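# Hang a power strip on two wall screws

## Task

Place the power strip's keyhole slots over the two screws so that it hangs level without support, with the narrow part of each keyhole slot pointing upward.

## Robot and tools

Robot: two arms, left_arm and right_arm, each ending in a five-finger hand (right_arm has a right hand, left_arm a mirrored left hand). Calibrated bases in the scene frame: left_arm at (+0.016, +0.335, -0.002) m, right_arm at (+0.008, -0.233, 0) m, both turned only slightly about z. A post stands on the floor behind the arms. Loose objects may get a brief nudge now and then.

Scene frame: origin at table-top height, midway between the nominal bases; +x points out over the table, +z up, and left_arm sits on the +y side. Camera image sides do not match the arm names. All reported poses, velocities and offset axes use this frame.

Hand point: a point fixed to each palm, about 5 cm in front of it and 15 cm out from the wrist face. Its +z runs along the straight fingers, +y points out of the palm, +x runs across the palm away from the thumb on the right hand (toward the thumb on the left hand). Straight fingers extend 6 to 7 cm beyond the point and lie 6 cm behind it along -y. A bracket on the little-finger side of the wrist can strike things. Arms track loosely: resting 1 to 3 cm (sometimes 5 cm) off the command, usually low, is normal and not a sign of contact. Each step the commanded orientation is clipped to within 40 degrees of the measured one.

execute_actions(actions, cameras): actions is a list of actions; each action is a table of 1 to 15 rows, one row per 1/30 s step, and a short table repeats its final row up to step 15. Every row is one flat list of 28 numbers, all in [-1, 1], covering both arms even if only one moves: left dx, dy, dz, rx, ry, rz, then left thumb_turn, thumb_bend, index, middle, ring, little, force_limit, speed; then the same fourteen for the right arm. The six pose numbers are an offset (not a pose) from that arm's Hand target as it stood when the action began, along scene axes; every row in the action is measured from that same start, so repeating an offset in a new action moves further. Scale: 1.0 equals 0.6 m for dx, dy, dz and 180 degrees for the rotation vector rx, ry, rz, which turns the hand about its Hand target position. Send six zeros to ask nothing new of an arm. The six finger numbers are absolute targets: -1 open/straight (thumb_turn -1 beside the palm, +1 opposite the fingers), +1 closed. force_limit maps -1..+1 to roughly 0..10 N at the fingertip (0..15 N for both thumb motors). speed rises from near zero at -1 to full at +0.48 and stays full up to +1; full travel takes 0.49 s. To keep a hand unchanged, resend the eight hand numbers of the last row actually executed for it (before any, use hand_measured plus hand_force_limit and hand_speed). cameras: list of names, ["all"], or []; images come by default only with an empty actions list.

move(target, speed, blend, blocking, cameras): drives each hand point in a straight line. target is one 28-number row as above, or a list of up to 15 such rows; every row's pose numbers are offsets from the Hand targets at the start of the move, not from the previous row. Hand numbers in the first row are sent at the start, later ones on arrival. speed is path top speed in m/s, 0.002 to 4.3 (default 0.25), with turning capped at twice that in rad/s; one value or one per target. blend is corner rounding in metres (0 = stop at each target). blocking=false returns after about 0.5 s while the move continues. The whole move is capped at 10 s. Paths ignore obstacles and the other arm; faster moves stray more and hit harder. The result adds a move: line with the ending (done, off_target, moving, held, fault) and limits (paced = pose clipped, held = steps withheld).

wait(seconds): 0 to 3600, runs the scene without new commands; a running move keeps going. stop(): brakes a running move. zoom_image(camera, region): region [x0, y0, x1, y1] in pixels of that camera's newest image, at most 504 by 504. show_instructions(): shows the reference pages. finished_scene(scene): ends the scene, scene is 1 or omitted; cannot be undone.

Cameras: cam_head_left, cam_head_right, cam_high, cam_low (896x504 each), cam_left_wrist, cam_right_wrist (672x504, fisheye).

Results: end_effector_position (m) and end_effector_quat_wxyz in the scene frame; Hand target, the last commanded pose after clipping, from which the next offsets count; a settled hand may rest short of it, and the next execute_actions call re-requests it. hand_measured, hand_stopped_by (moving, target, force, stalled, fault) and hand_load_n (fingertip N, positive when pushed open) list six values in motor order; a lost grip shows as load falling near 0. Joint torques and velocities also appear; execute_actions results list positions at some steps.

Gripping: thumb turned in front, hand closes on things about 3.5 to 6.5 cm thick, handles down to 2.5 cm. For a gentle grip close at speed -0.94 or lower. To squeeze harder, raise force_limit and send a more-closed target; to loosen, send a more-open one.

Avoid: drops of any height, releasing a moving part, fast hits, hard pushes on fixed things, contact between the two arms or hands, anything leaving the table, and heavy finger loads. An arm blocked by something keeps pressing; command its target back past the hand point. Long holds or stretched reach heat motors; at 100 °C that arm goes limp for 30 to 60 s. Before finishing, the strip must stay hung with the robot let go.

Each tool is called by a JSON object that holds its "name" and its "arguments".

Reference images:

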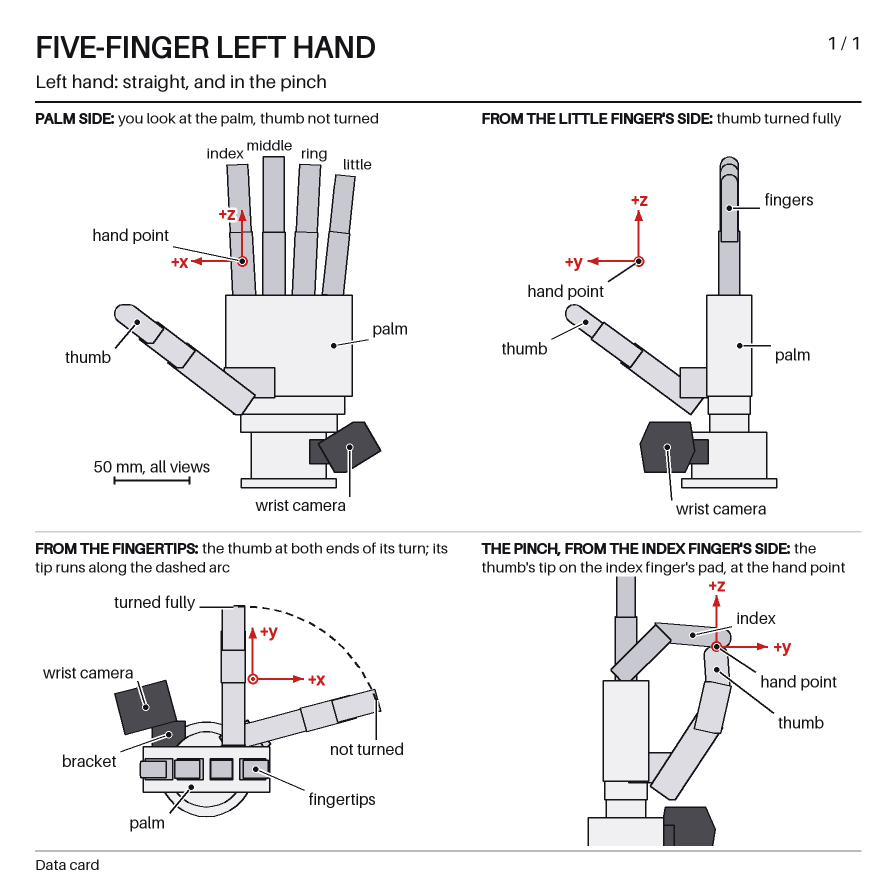

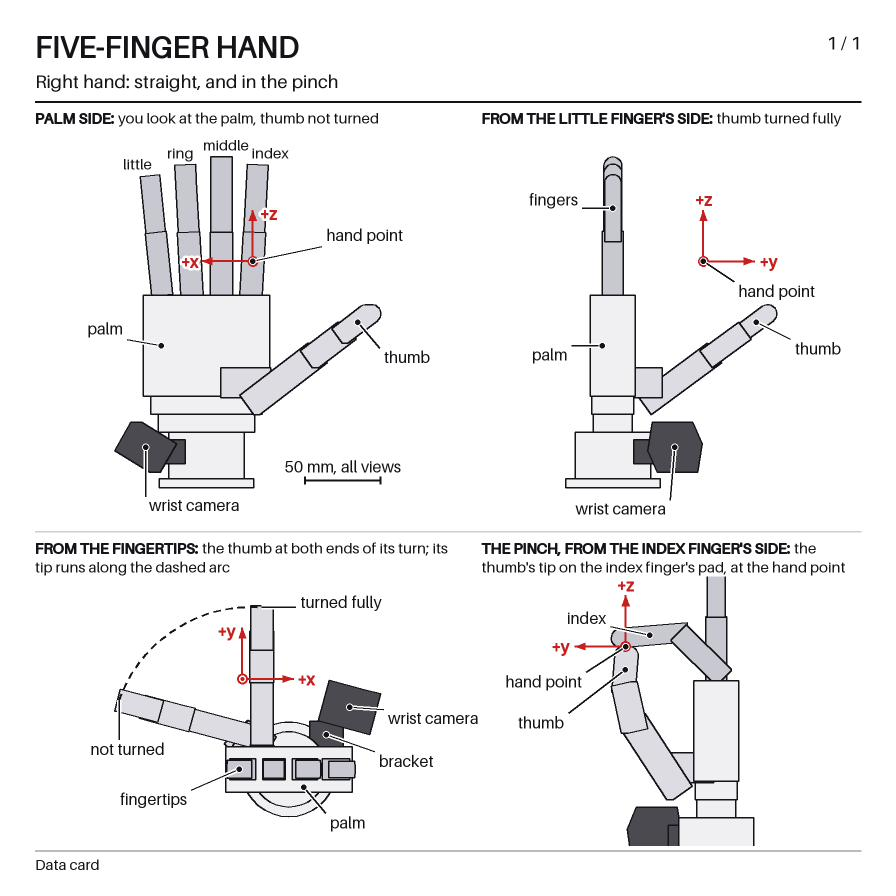

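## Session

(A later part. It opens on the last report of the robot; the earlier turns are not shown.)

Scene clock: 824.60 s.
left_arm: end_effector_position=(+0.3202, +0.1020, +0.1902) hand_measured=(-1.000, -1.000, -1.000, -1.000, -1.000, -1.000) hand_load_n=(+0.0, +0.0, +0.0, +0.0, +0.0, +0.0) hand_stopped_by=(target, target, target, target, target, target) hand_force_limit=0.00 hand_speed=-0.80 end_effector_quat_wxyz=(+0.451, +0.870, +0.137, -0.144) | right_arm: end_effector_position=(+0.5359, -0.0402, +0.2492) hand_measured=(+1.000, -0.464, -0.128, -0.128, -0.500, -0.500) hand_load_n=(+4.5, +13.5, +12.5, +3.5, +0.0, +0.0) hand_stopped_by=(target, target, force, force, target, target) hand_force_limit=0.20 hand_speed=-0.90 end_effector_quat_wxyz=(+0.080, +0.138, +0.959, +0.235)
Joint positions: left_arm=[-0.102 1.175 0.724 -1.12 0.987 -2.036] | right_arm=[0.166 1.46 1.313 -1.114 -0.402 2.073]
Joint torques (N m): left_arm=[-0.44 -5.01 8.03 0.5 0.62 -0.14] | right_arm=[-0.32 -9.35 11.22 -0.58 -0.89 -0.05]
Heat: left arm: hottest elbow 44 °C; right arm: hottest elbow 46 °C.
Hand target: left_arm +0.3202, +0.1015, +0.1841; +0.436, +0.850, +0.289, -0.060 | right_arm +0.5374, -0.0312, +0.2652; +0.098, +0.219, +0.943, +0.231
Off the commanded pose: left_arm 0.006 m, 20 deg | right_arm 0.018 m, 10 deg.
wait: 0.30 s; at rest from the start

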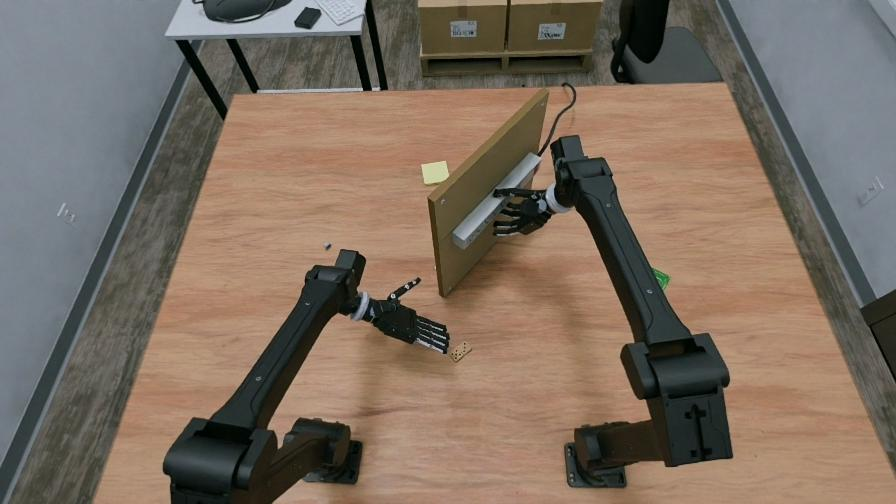

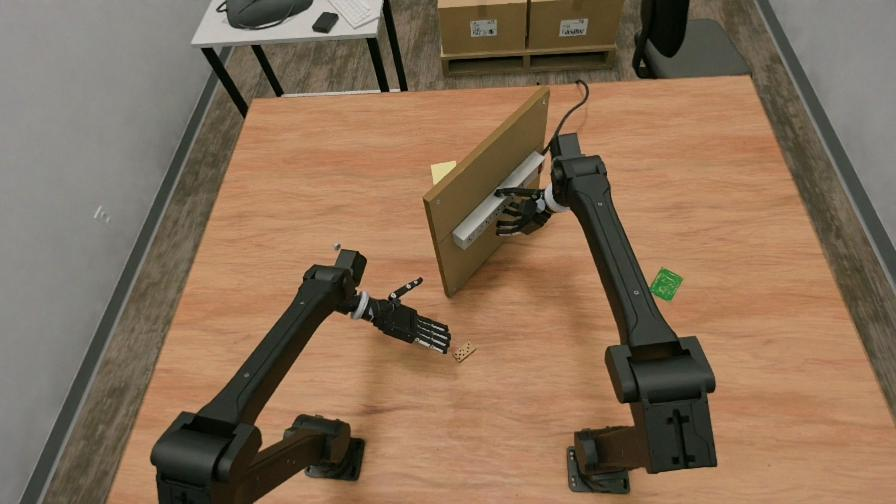

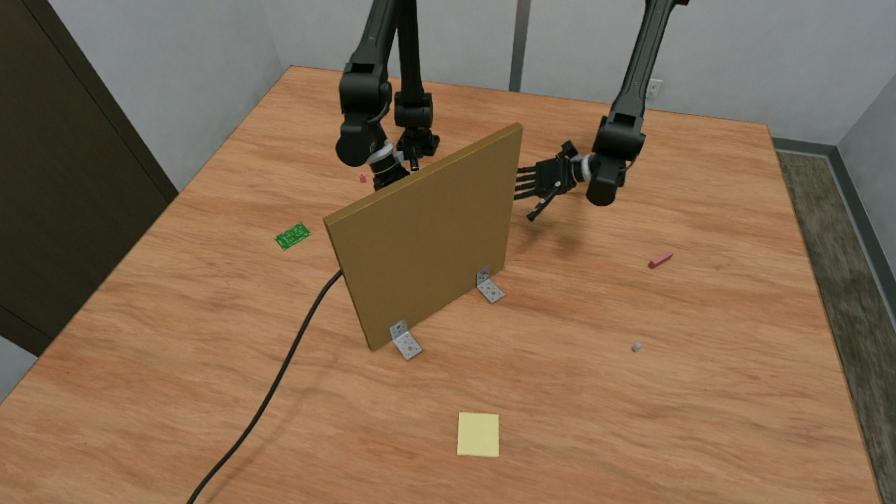

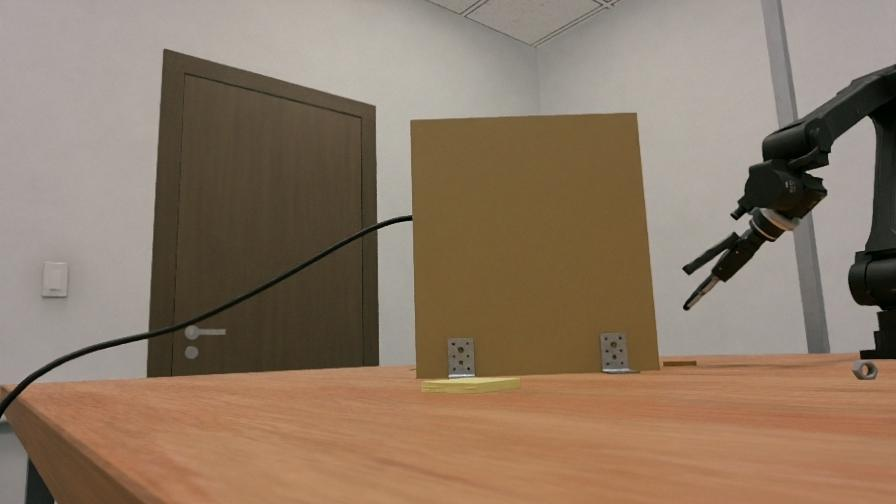

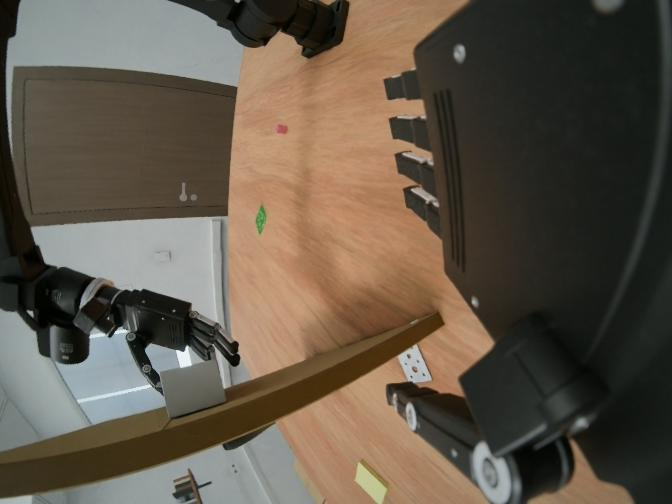

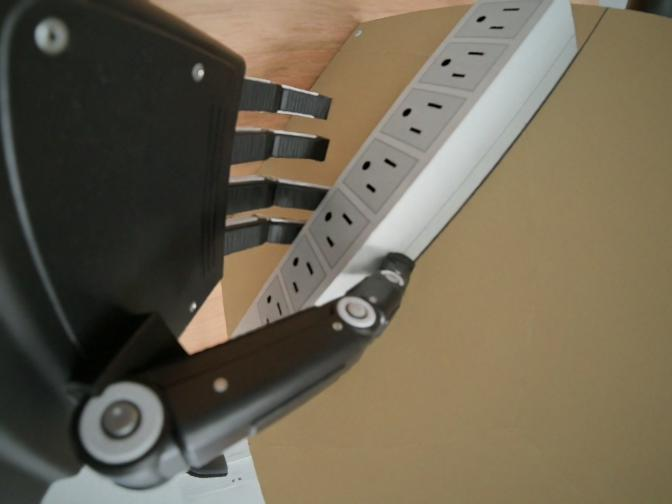

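{"name": "move", "arguments": {"target": [0,0,0,0,0,0,-1,-1,-1,-1,-1,-1,0,-0.8,0,0,0,0,0,0,1,-0.46,-0.25,-0.25,-0.5,-0.5,0.2,-0.92], "cameras": ["cam_head_left","cam_right_wrist","cam_left_wrist"]}}

{"name": "zoom_image", "arguments": {"camera": "cam_head_left", "region": [450, 140, 550, 260]}}

{"name": "zoom_image", "arguments": {"camera": "cam_left_wrist", "region": [110, 320, 260, 430]}}

Scene clock: 826.27 s.
left_arm: end_effector_position=(+0.3202, +0.1020, +0.1902) hand_measured=(-1.000, -1.000, -1.000, -1.000, -1.000, -1.000) hand_load_n=(+0.0, +0.0, +0.0, +0.0, +0.0, +0.0) hand_stopped_by=(target, target, target, target, target, target) hand_force_limit=0.00 hand_speed=-0.80 end_effector_quat_wxyz=(+0.451, +0.870, +0.137, -0.144) | right_arm: end_effector_position=(+0.5326, -0.0391, +0.2503) hand_measured=(+1.000, -0.460, -0.250, -0.250, -0.500, -0.500) hand_load_n=(+1.5, +2.0, +0.0, +0.0, +0.0, +0.0) hand_stopped_by=(target, target, target, target, target, target) hand_force_limit=0.20 hand_speed=-0.92 end_effector_quat_wxyz=(+0.071, +0.139, +0.959, +0.238)
Joint positions: left_arm=[-0.102 1.175 0.724 -1.12 0.987 -2.036] | right_arm=[0.166 1.46 1.318 -1.133 -0.412 2.073]
Joint torques (N m): left_arm=[-0.44 -5.07 8.12 0.49 0.61 -0.13] | right_arm=[-0.32 -9.17 10.97 0.14 -0.54 -0.05]
Heat: left arm: hottest elbow 44 °C; right arm: hottest elbow 46 °C.
Hand target: left_arm +0.3202, +0.1015, +0.1841; +0.436, +0.850, +0.289, -0.060 | right_arm +0.5374, -0.0312, +0.2652; +0.099, +0.219, +0.943, +0.231
Off the commanded pose: left_arm 0.006 m, 20 deg | right_arm 0.018 m, 10 deg.
joint sent to its limit (left arm) — joint 6 (wrist roll), lower limit. The joint targets are off in orientation, not in position.
joint sent to its limit (right arm) — joint 6 (wrist roll), upper limit. The joint targets are off in orientation, not in position.
move: done
Images, in order (width x height): cam_head_left 896x504, cam_left_wrist 672x504, cam_right_wrist 672x504.

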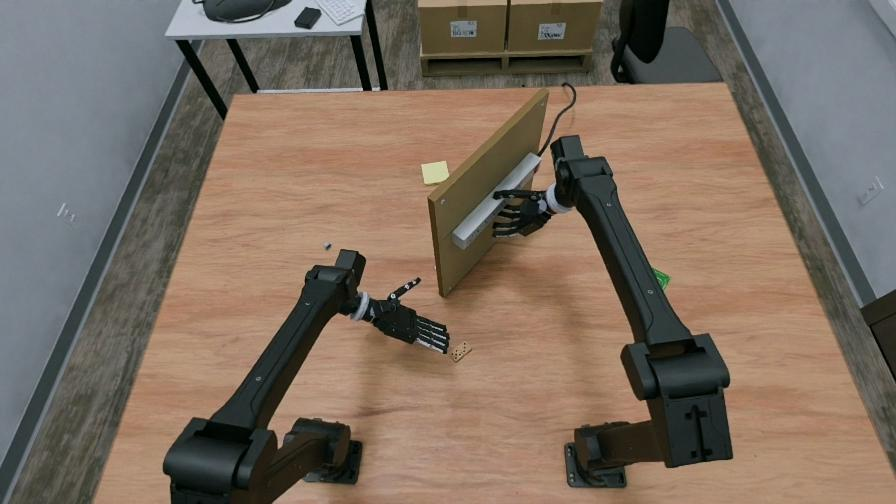

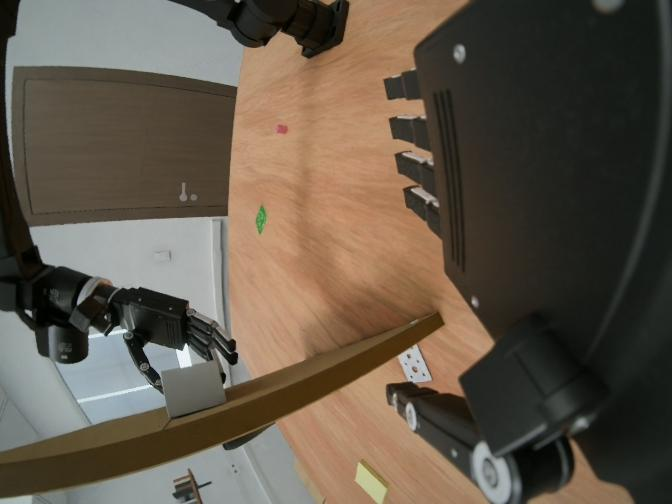

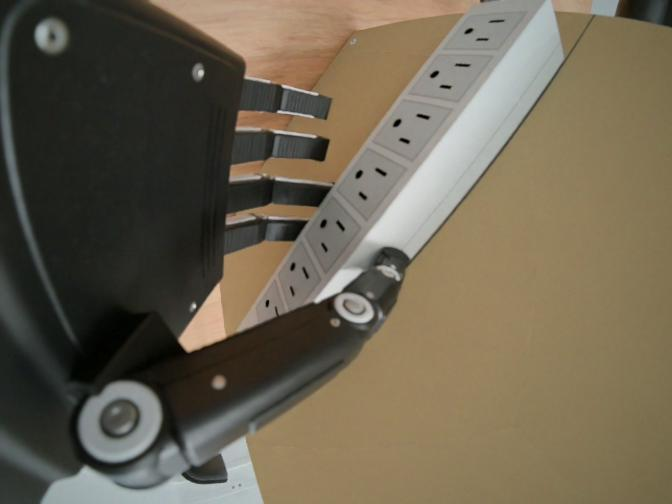

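Scaled by 4.200 from the camera's image (finer frame: 1280x720).

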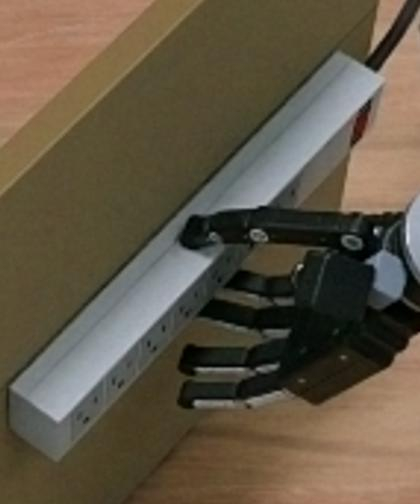

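Scaled by 3.360 from the camera's image (finer frame: 960x720).

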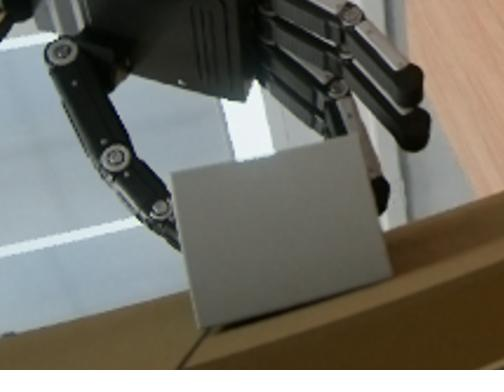

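{"name": "move", "arguments": {"target": [[0,0,0,0,0,0,-1,-1,-1,-1,-1,-1,0,-0.8,0,0,0,0,0,0,1,-0.46,-0.6,-0.6,-0.6,-0.6,0.2,-0.9]], "cameras": ["cam_head_left","cam_left_wrist"]}}

{"name": "zoom_image", "arguments": {"camera": "cam_head_left", "region": [450, 140, 550, 260]}}

{"name": "move", "arguments": {"target": [[0,0,0,0,0,0,-1,-1,-1,-1,-1,-1,0,-0.8,0,0,0,0,0,0,1,-0.6,-0.6,-0.6,-0.6,-0.6,0.2,-0.9]], "cameras": ["cam_head_left","cam_left_wrist","cam_right_wrist"]}}

{"name": "zoom_image", "arguments": {"camera": "cam_head_left", "region": [450, 140, 550, 260]}}

{"name": "zoom_image", "arguments": {"camera": "cam_left_wrist", "region": [110, 320, 260, 430]}}

Scene clock: 828.53 s.
left_arm: end_effector_position=(+0.3202, +0.1020, +0.1902) hand_measured=(-1.000, -1.000, -1.000, -1.000, -1.000, -1.000) hand_load_n=(+0.0, +0.0, +0.0, -0.5, +0.0, +0.0) hand_stopped_by=(target, target, target, target, target, target) hand_force_limit=0.00 hand_speed=-0.80 end_effector_quat_wxyz=(+0.451, +0.870, +0.137, -0.144) | right_arm: end_effector_position=(+0.5326, -0.0391, +0.2503) hand_measured=(+1.000, -0.460, -0.600, -0.600, -0.600, -0.600) hand_load_n=(+1.5, +2.0, +0.0, +0.0, +0.0, +0.0) hand_stopped_by=(target, target, target, target, target, target) hand_force_limit=0.20 hand_speed=-0.90 end_effector_quat_wxyz=(+0.071, +0.139, +0.959, +0.238)
Joint positions: left_arm=[-0.102 1.175 0.724 -1.12 0.987 -2.036] | right_arm=[0.166 1.46 1.318 -1.133 -0.412 2.073]
Joint torques (N m): left_arm=[-0.44 -5.01 8.05 0.54 0.63 -0.12] | right_arm=[-0.44 -9.23 10.97 0.1 -0.54 -0.05]
Heat: left arm: hottest elbow 44 °C; right arm: hottest elbow 46 °C.
Hand target: left_arm +0.3202, +0.1015, +0.1841; +0.436, +0.850, +0.289, -0.060 | right_arm +0.5374, -0.0312, +0.2652; +0.099, +0.219, +0.943, +0.231
Off the commanded pose: left_arm 0.006 m, 20 deg | right_arm 0.018 m, 10 deg.
joint sent to its limit (left arm) — joint 6 (wrist roll), lower limit. The joint targets are off in orientation, not in position.
joint sent to its limit (right arm) — joint 6 (wrist roll), upper limit. The joint targets are off in orientation, not in position.
move: done

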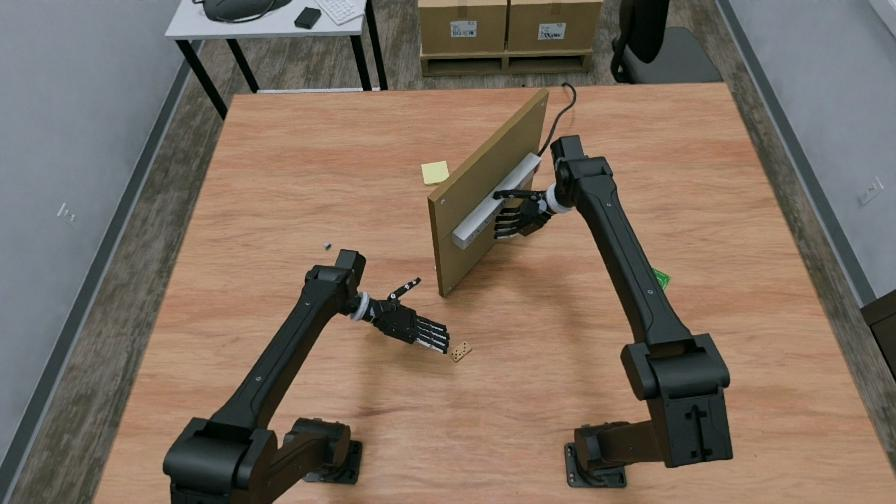

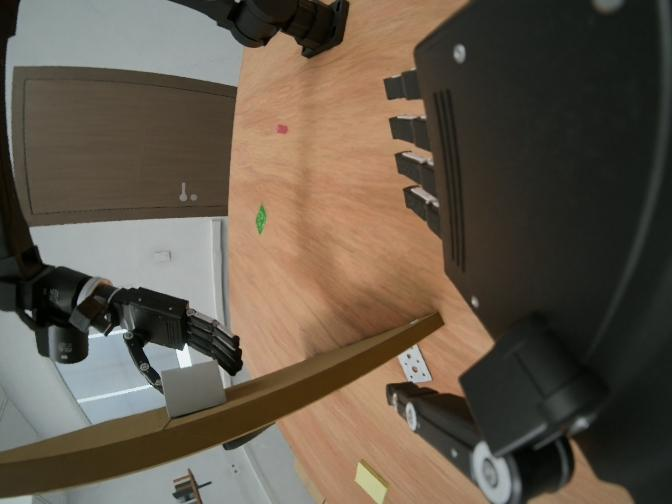

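Scaled by 4.200 from the camera's image (finer frame: 1280x720).

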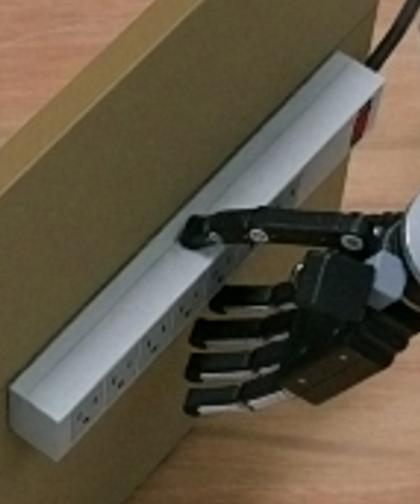

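Scene clock: 829.77 s.
left_arm: end_effector_position=(+0.3202, +0.1020, +0.1902) hand_measured=(-1.000, -1.000, -1.000, -1.000, -1.000, -1.000) hand_load_n=(+0.0, +0.0, +0.0, +0.0, +0.0, +0.0) hand_stopped_by=(target, target, target, target, target, target) hand_force_limit=0.00 hand_speed=-0.80 end_effector_quat_wxyz=(+0.451, +0.870, +0.137, -0.144) | right_arm: end_effector_position=(+0.5304, -0.0382, +0.2493) hand_measured=(+1.000, -0.600, -0.600, -0.600, -0.600, -0.600) hand_load_n=(+0.0, +0.0, +0.0, +0.5, +0.0, +0.0) hand_stopped_by=(target, target, target, target, target, target) hand_force_limit=0.20 hand_speed=-0.90 end_effector_quat_wxyz=(+0.067, +0.138, +0.959, +0.237)
Joint positions: left_arm=[-0.102 1.175 0.724 -1.12 0.987 -2.036] | right_arm=[0.169 1.46 1.318 -1.142 -0.412 2.073]
Joint torques (N m): left_arm=[-0.38 -5.01 7.99 0.49 0.61 -0.15] | right_arm=[-0.56 -9.17 11 0.5 -0.58 -0.05]
Heat: left arm: hottest elbow 44 °C; right arm: hottest elbow 46 °C.
Hand target: left_arm +0.3202, +0.1015, +0.1841; +0.436, +0.850, +0.289, -0.060 | right_arm +0.5374, -0.0314, +0.2652; +0.099, +0.219, +0.943, +0.231
Off the commanded pose: left_arm 0.006 m, 20 deg | right_arm 0.019 m, 10 deg.
joint sent to its limit (left arm) — joint 6 (wrist roll), lower limit. The joint targets are off in orientation, not in position.
joint sent to its limit (right arm) — joint 6 (wrist roll), upper limit. The joint targets are off in orientation, not in position.
move: done

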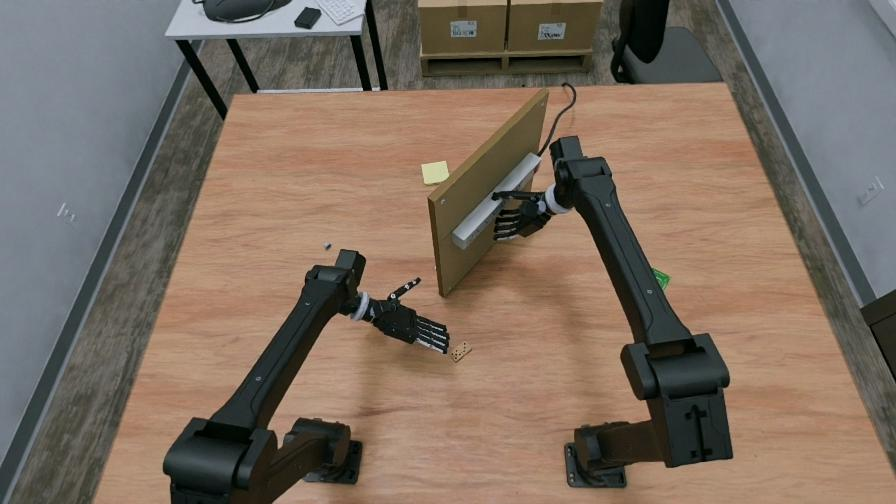

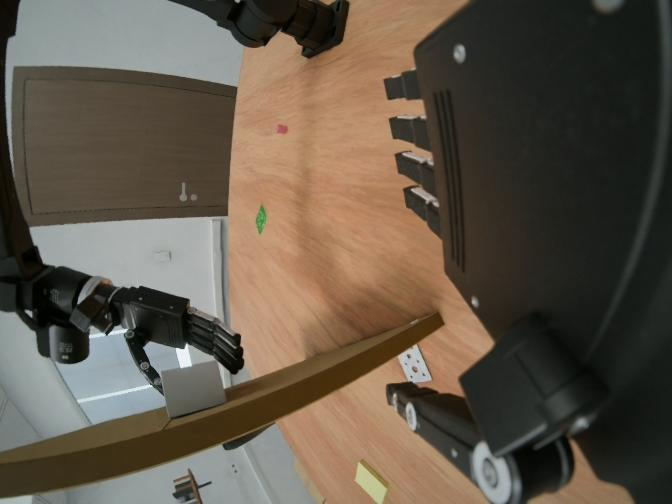

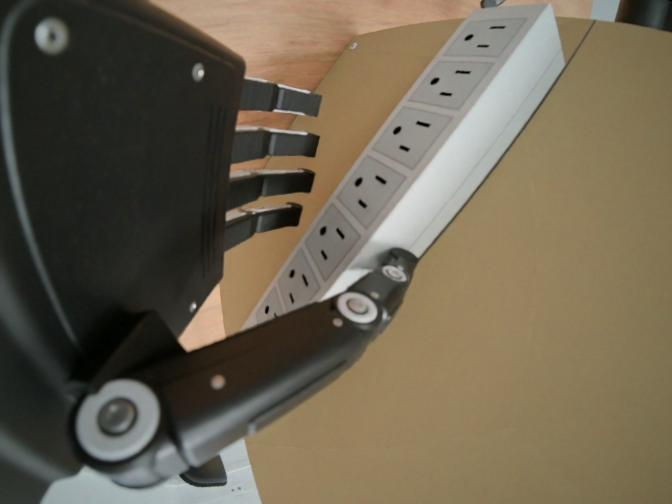

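Scaled by 4.200 from the camera's image (finer frame: 1280x720).

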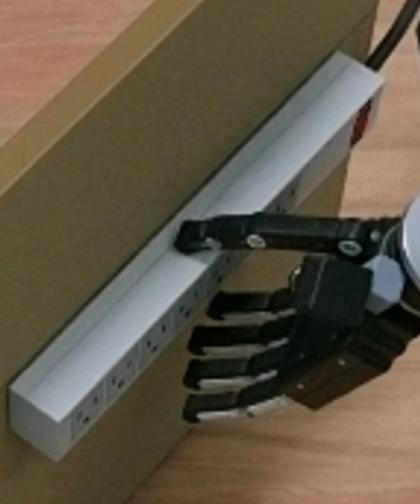

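Scaled by 3.360 from the camera's image (finer frame: 960x720).

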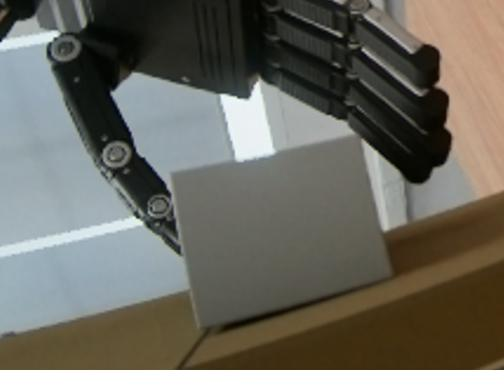

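{"name": "move", "arguments": {"target": [[0,0,0,0,0,0,-1,-1,-1,-1,-1,-1,0,-0.8,0,0,0,0,0,0,1,-0.8,-0.8,-0.8,-0.8,-0.8,0.2,-0.9]], "cameras": ["cam_head_left","cam_left_wrist","cam_right_wrist"]}}

{"name": "zoom_image", "arguments": {"camera": "cam_head_left", "region": [450, 140, 550, 260]}}

{"name": "zoom_image", "arguments": {"camera": "cam_left_wrist", "region": [110, 320, 260, 430]}}

Scene clock: 832.03 s.
left_arm: end_effector_position=(+0.3202, +0.1020, +0.1902) hand_measured=(-1.000, -1.000, -1.000, -1.000, -1.000, -1.000) hand_load_n=(+0.0, +0.0, +0.0, +0.0, +0.0, +0.0) hand_stopped_by=(target, target, target, target, target, target) hand_force_limit=0.00 hand_speed=-0.80 end_effector_quat_wxyz=(+0.451, +0.870, +0.137, -0.144) | right_arm: end_effector_position=(+0.5304, -0.0380, +0.2493) hand_measured=(+1.000, -0.800, -0.800, -0.800, -0.800, -0.800) hand_load_n=(+0.0, +0.0, +0.0, +0.0, +0.0, +0.0) hand_stopped_by=(target, target, target, target, target, target) hand_force_limit=0.20 hand_speed=-0.90 end_effector_quat_wxyz=(+0.067, +0.138, +0.959, +0.237)
Joint positions: left_arm=[-0.102 1.175 0.724 -1.12 0.987 -2.036] | right_arm=[0.169 1.46 1.318 -1.142 -0.412 2.073]
Joint torques (N m): left_arm=[-0.44 -4.72 8.13 0.46 0.6 -0.15] | right_arm=[-0.56 -9.17 11.03 0.44 -0.58 -0.05]
Heat: left arm: hottest elbow 44 °C; right arm: hottest elbow 46 °C.
Hand target: left_arm +0.3202, +0.1015, +0.1841; +0.436, +0.850, +0.289, -0.060 | right_arm +0.5374, -0.0312, +0.2652; +0.098, +0.219, +0.943, +0.231
Off the commanded pose: left_arm 0.006 m, 20 deg | right_arm 0.019 m, 10 deg.
joint sent to its limit (left arm) — joint 6 (wrist roll), lower limit. The joint targets are off in orientation, not in position.
joint sent to its limit (right arm) — joint 6 (wrist roll), upper limit. The joint targets are off in orientation, not in position.
move: done

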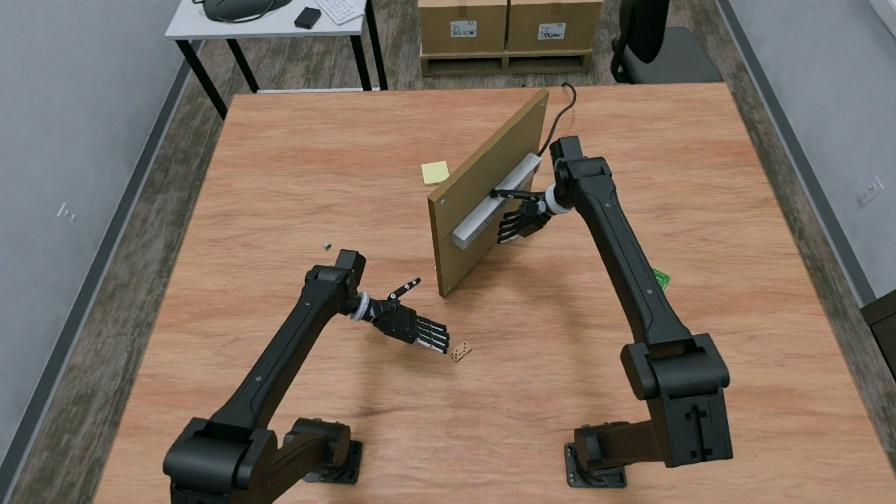

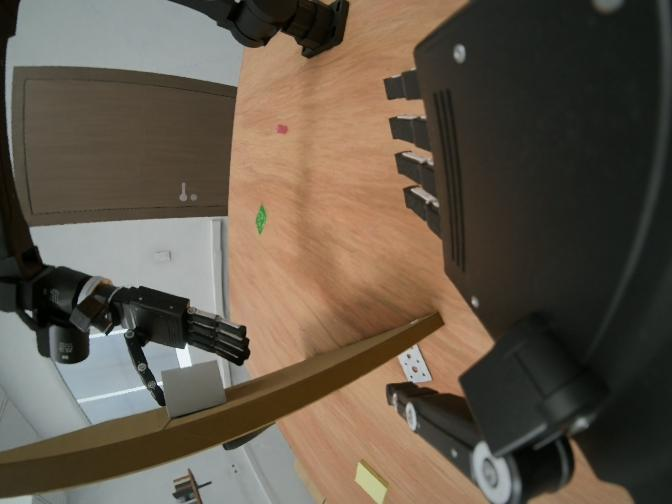

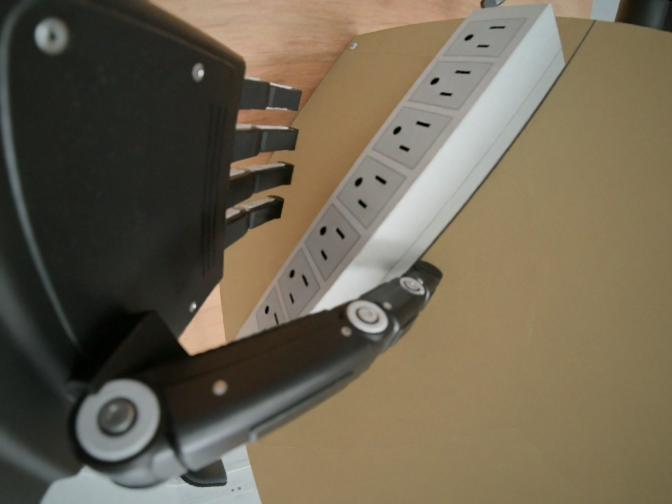

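Scaled by 4.200 from the camera's image (finer frame: 1280x720).

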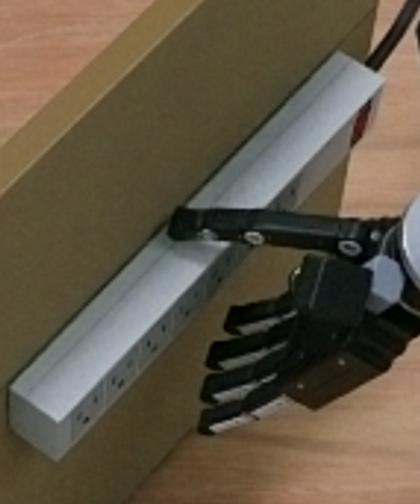

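Scaled by 3.360 from the camera's image (finer frame: 960x720).

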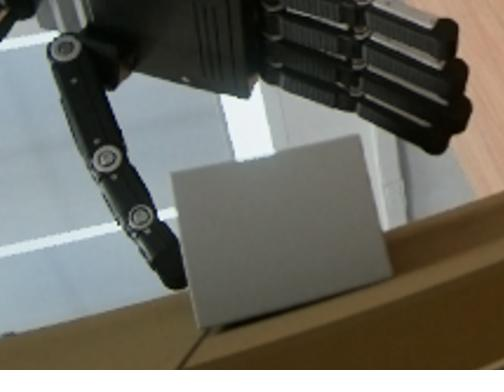

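{"name": "move", "arguments": {"target": [[0,0,0,0,0,0,-1,-1,-1,-1,-1,-1,0,-0.8,-0.005,-0.006,0.04,0,0,0,1,-0.8,-0.8,-0.8,-0.8,-0.8,0.2,-0.9]], "speed": 0.04, "cameras": ["cam_head_left","cam_left_wrist","cam_right_wrist"]}}

{"name": "zoom_image", "arguments": {"camera": "cam_head_left", "region": [450, 140, 550, 260]}}

{"name": "zoom_image", "arguments": {"camera": "cam_left_wrist", "region": [110, 320, 260, 430]}}

Scene clock: 835.57 s.
left_arm: end_effector_position=(+0.3202, +0.1020, +0.1902) hand_measured=(-1.000, -1.000, -1.000, -1.000, -1.000, -1.000) hand_load_n=(+0.0, +0.0, +0.0, +0.0, +0.0, +0.0) hand_stopped_by=(target, target, target, target, target, target) hand_force_limit=0.00 hand_speed=-0.80 end_effector_quat_wxyz=(+0.451, +0.870, +0.137, -0.144) | right_arm: end_effector_position=(+0.5244, -0.0387, +0.2576) hand_measured=(+1.000, -0.800, -0.800, -0.800, -0.800, -0.800) hand_load_n=(+0.0, -0.5, +0.0, +0.0, +0.0, +0.0) hand_stopped_by=(target, target, target, target, target, target) hand_force_limit=0.20 hand_speed=-0.90 end_effector_quat_wxyz=(+0.053, +0.141, +0.961, +0.233)
Joint positions: left_arm=[-0.102 1.175 0.724 -1.12 0.987 -2.036] | right_arm=[0.169 1.457 1.346 -1.203 -0.413 2.073]
Joint torques (N m): left_arm=[-0.09 -4.84 7.99 0.55 0.6 -0.14] | right_arm=[-1.08 -10.46 12.08 0.38 -0.68 -0.05]
Heat: left arm: hottest elbow 44 °C; right arm: hottest elbow 47 °C.
Hand target: left_arm +0.3202, +0.1015, +0.1841; +0.436, +0.850, +0.289, -0.060 | right_arm +0.5344, -0.0348, +0.2892; +0.098, +0.219, +0.943, +0.231
Off the commanded pose: left_arm 0.006 m, 20 deg | right_arm 0.033 m, 10 deg.
joint sent to its limit (left arm) — joint 6 (wrist roll), lower limit. The joint targets are off in orientation, not in position.
joint sent to its limit (right arm) — joint 6 (wrist roll), upper limit. The joint targets are off in orientation, not in position.
move: off_target (right_arm)

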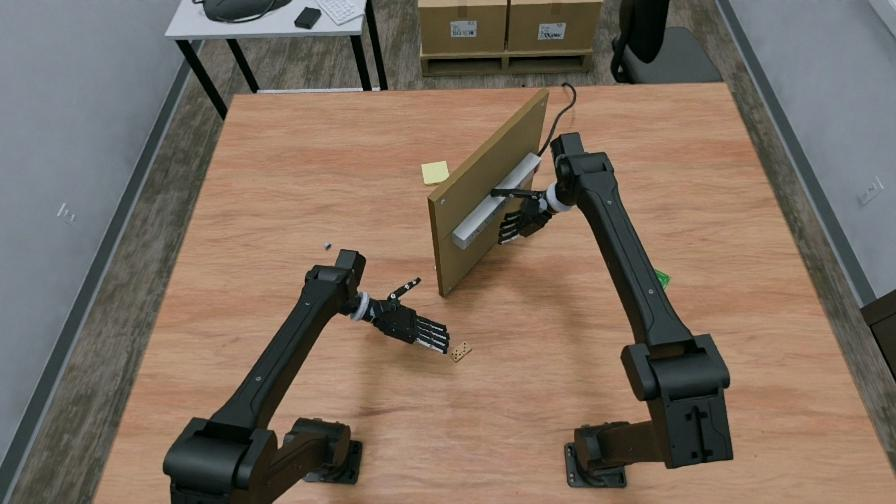

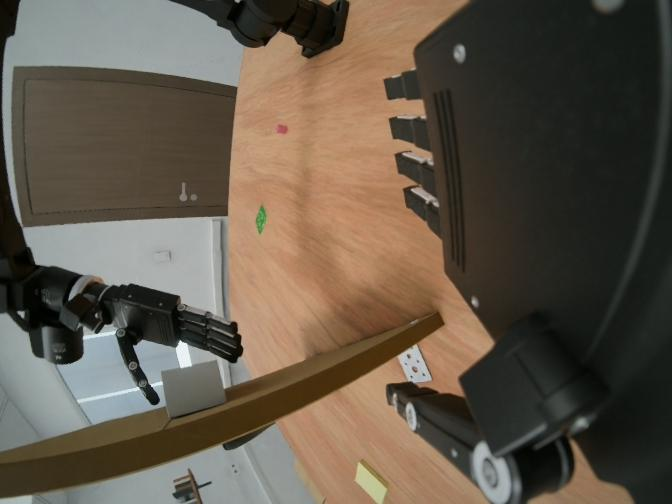

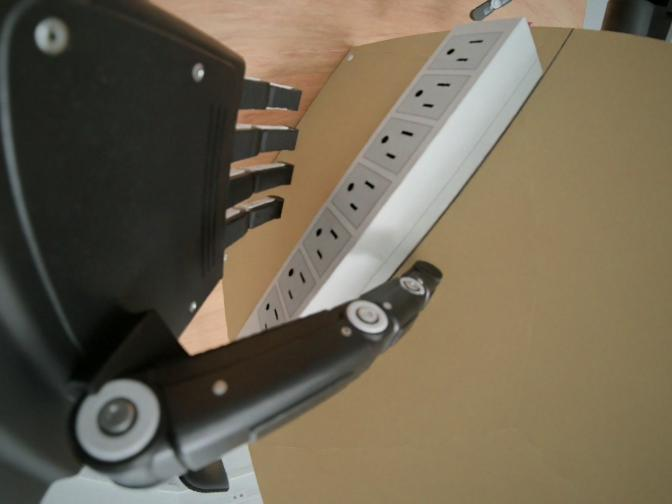

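Scaled by 4.200 from the camera's image (finer frame: 1280x720).

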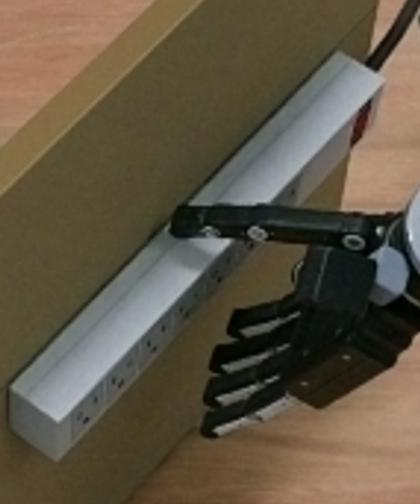

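Scaled by 3.360 from the camera's image (finer frame: 960x720).

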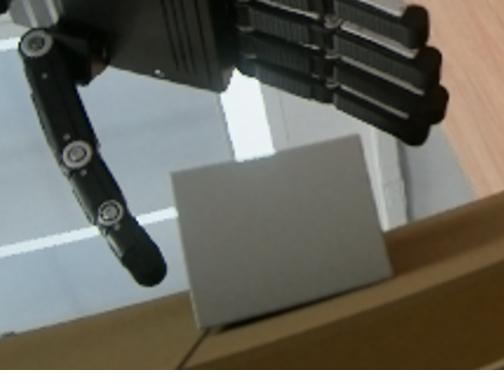

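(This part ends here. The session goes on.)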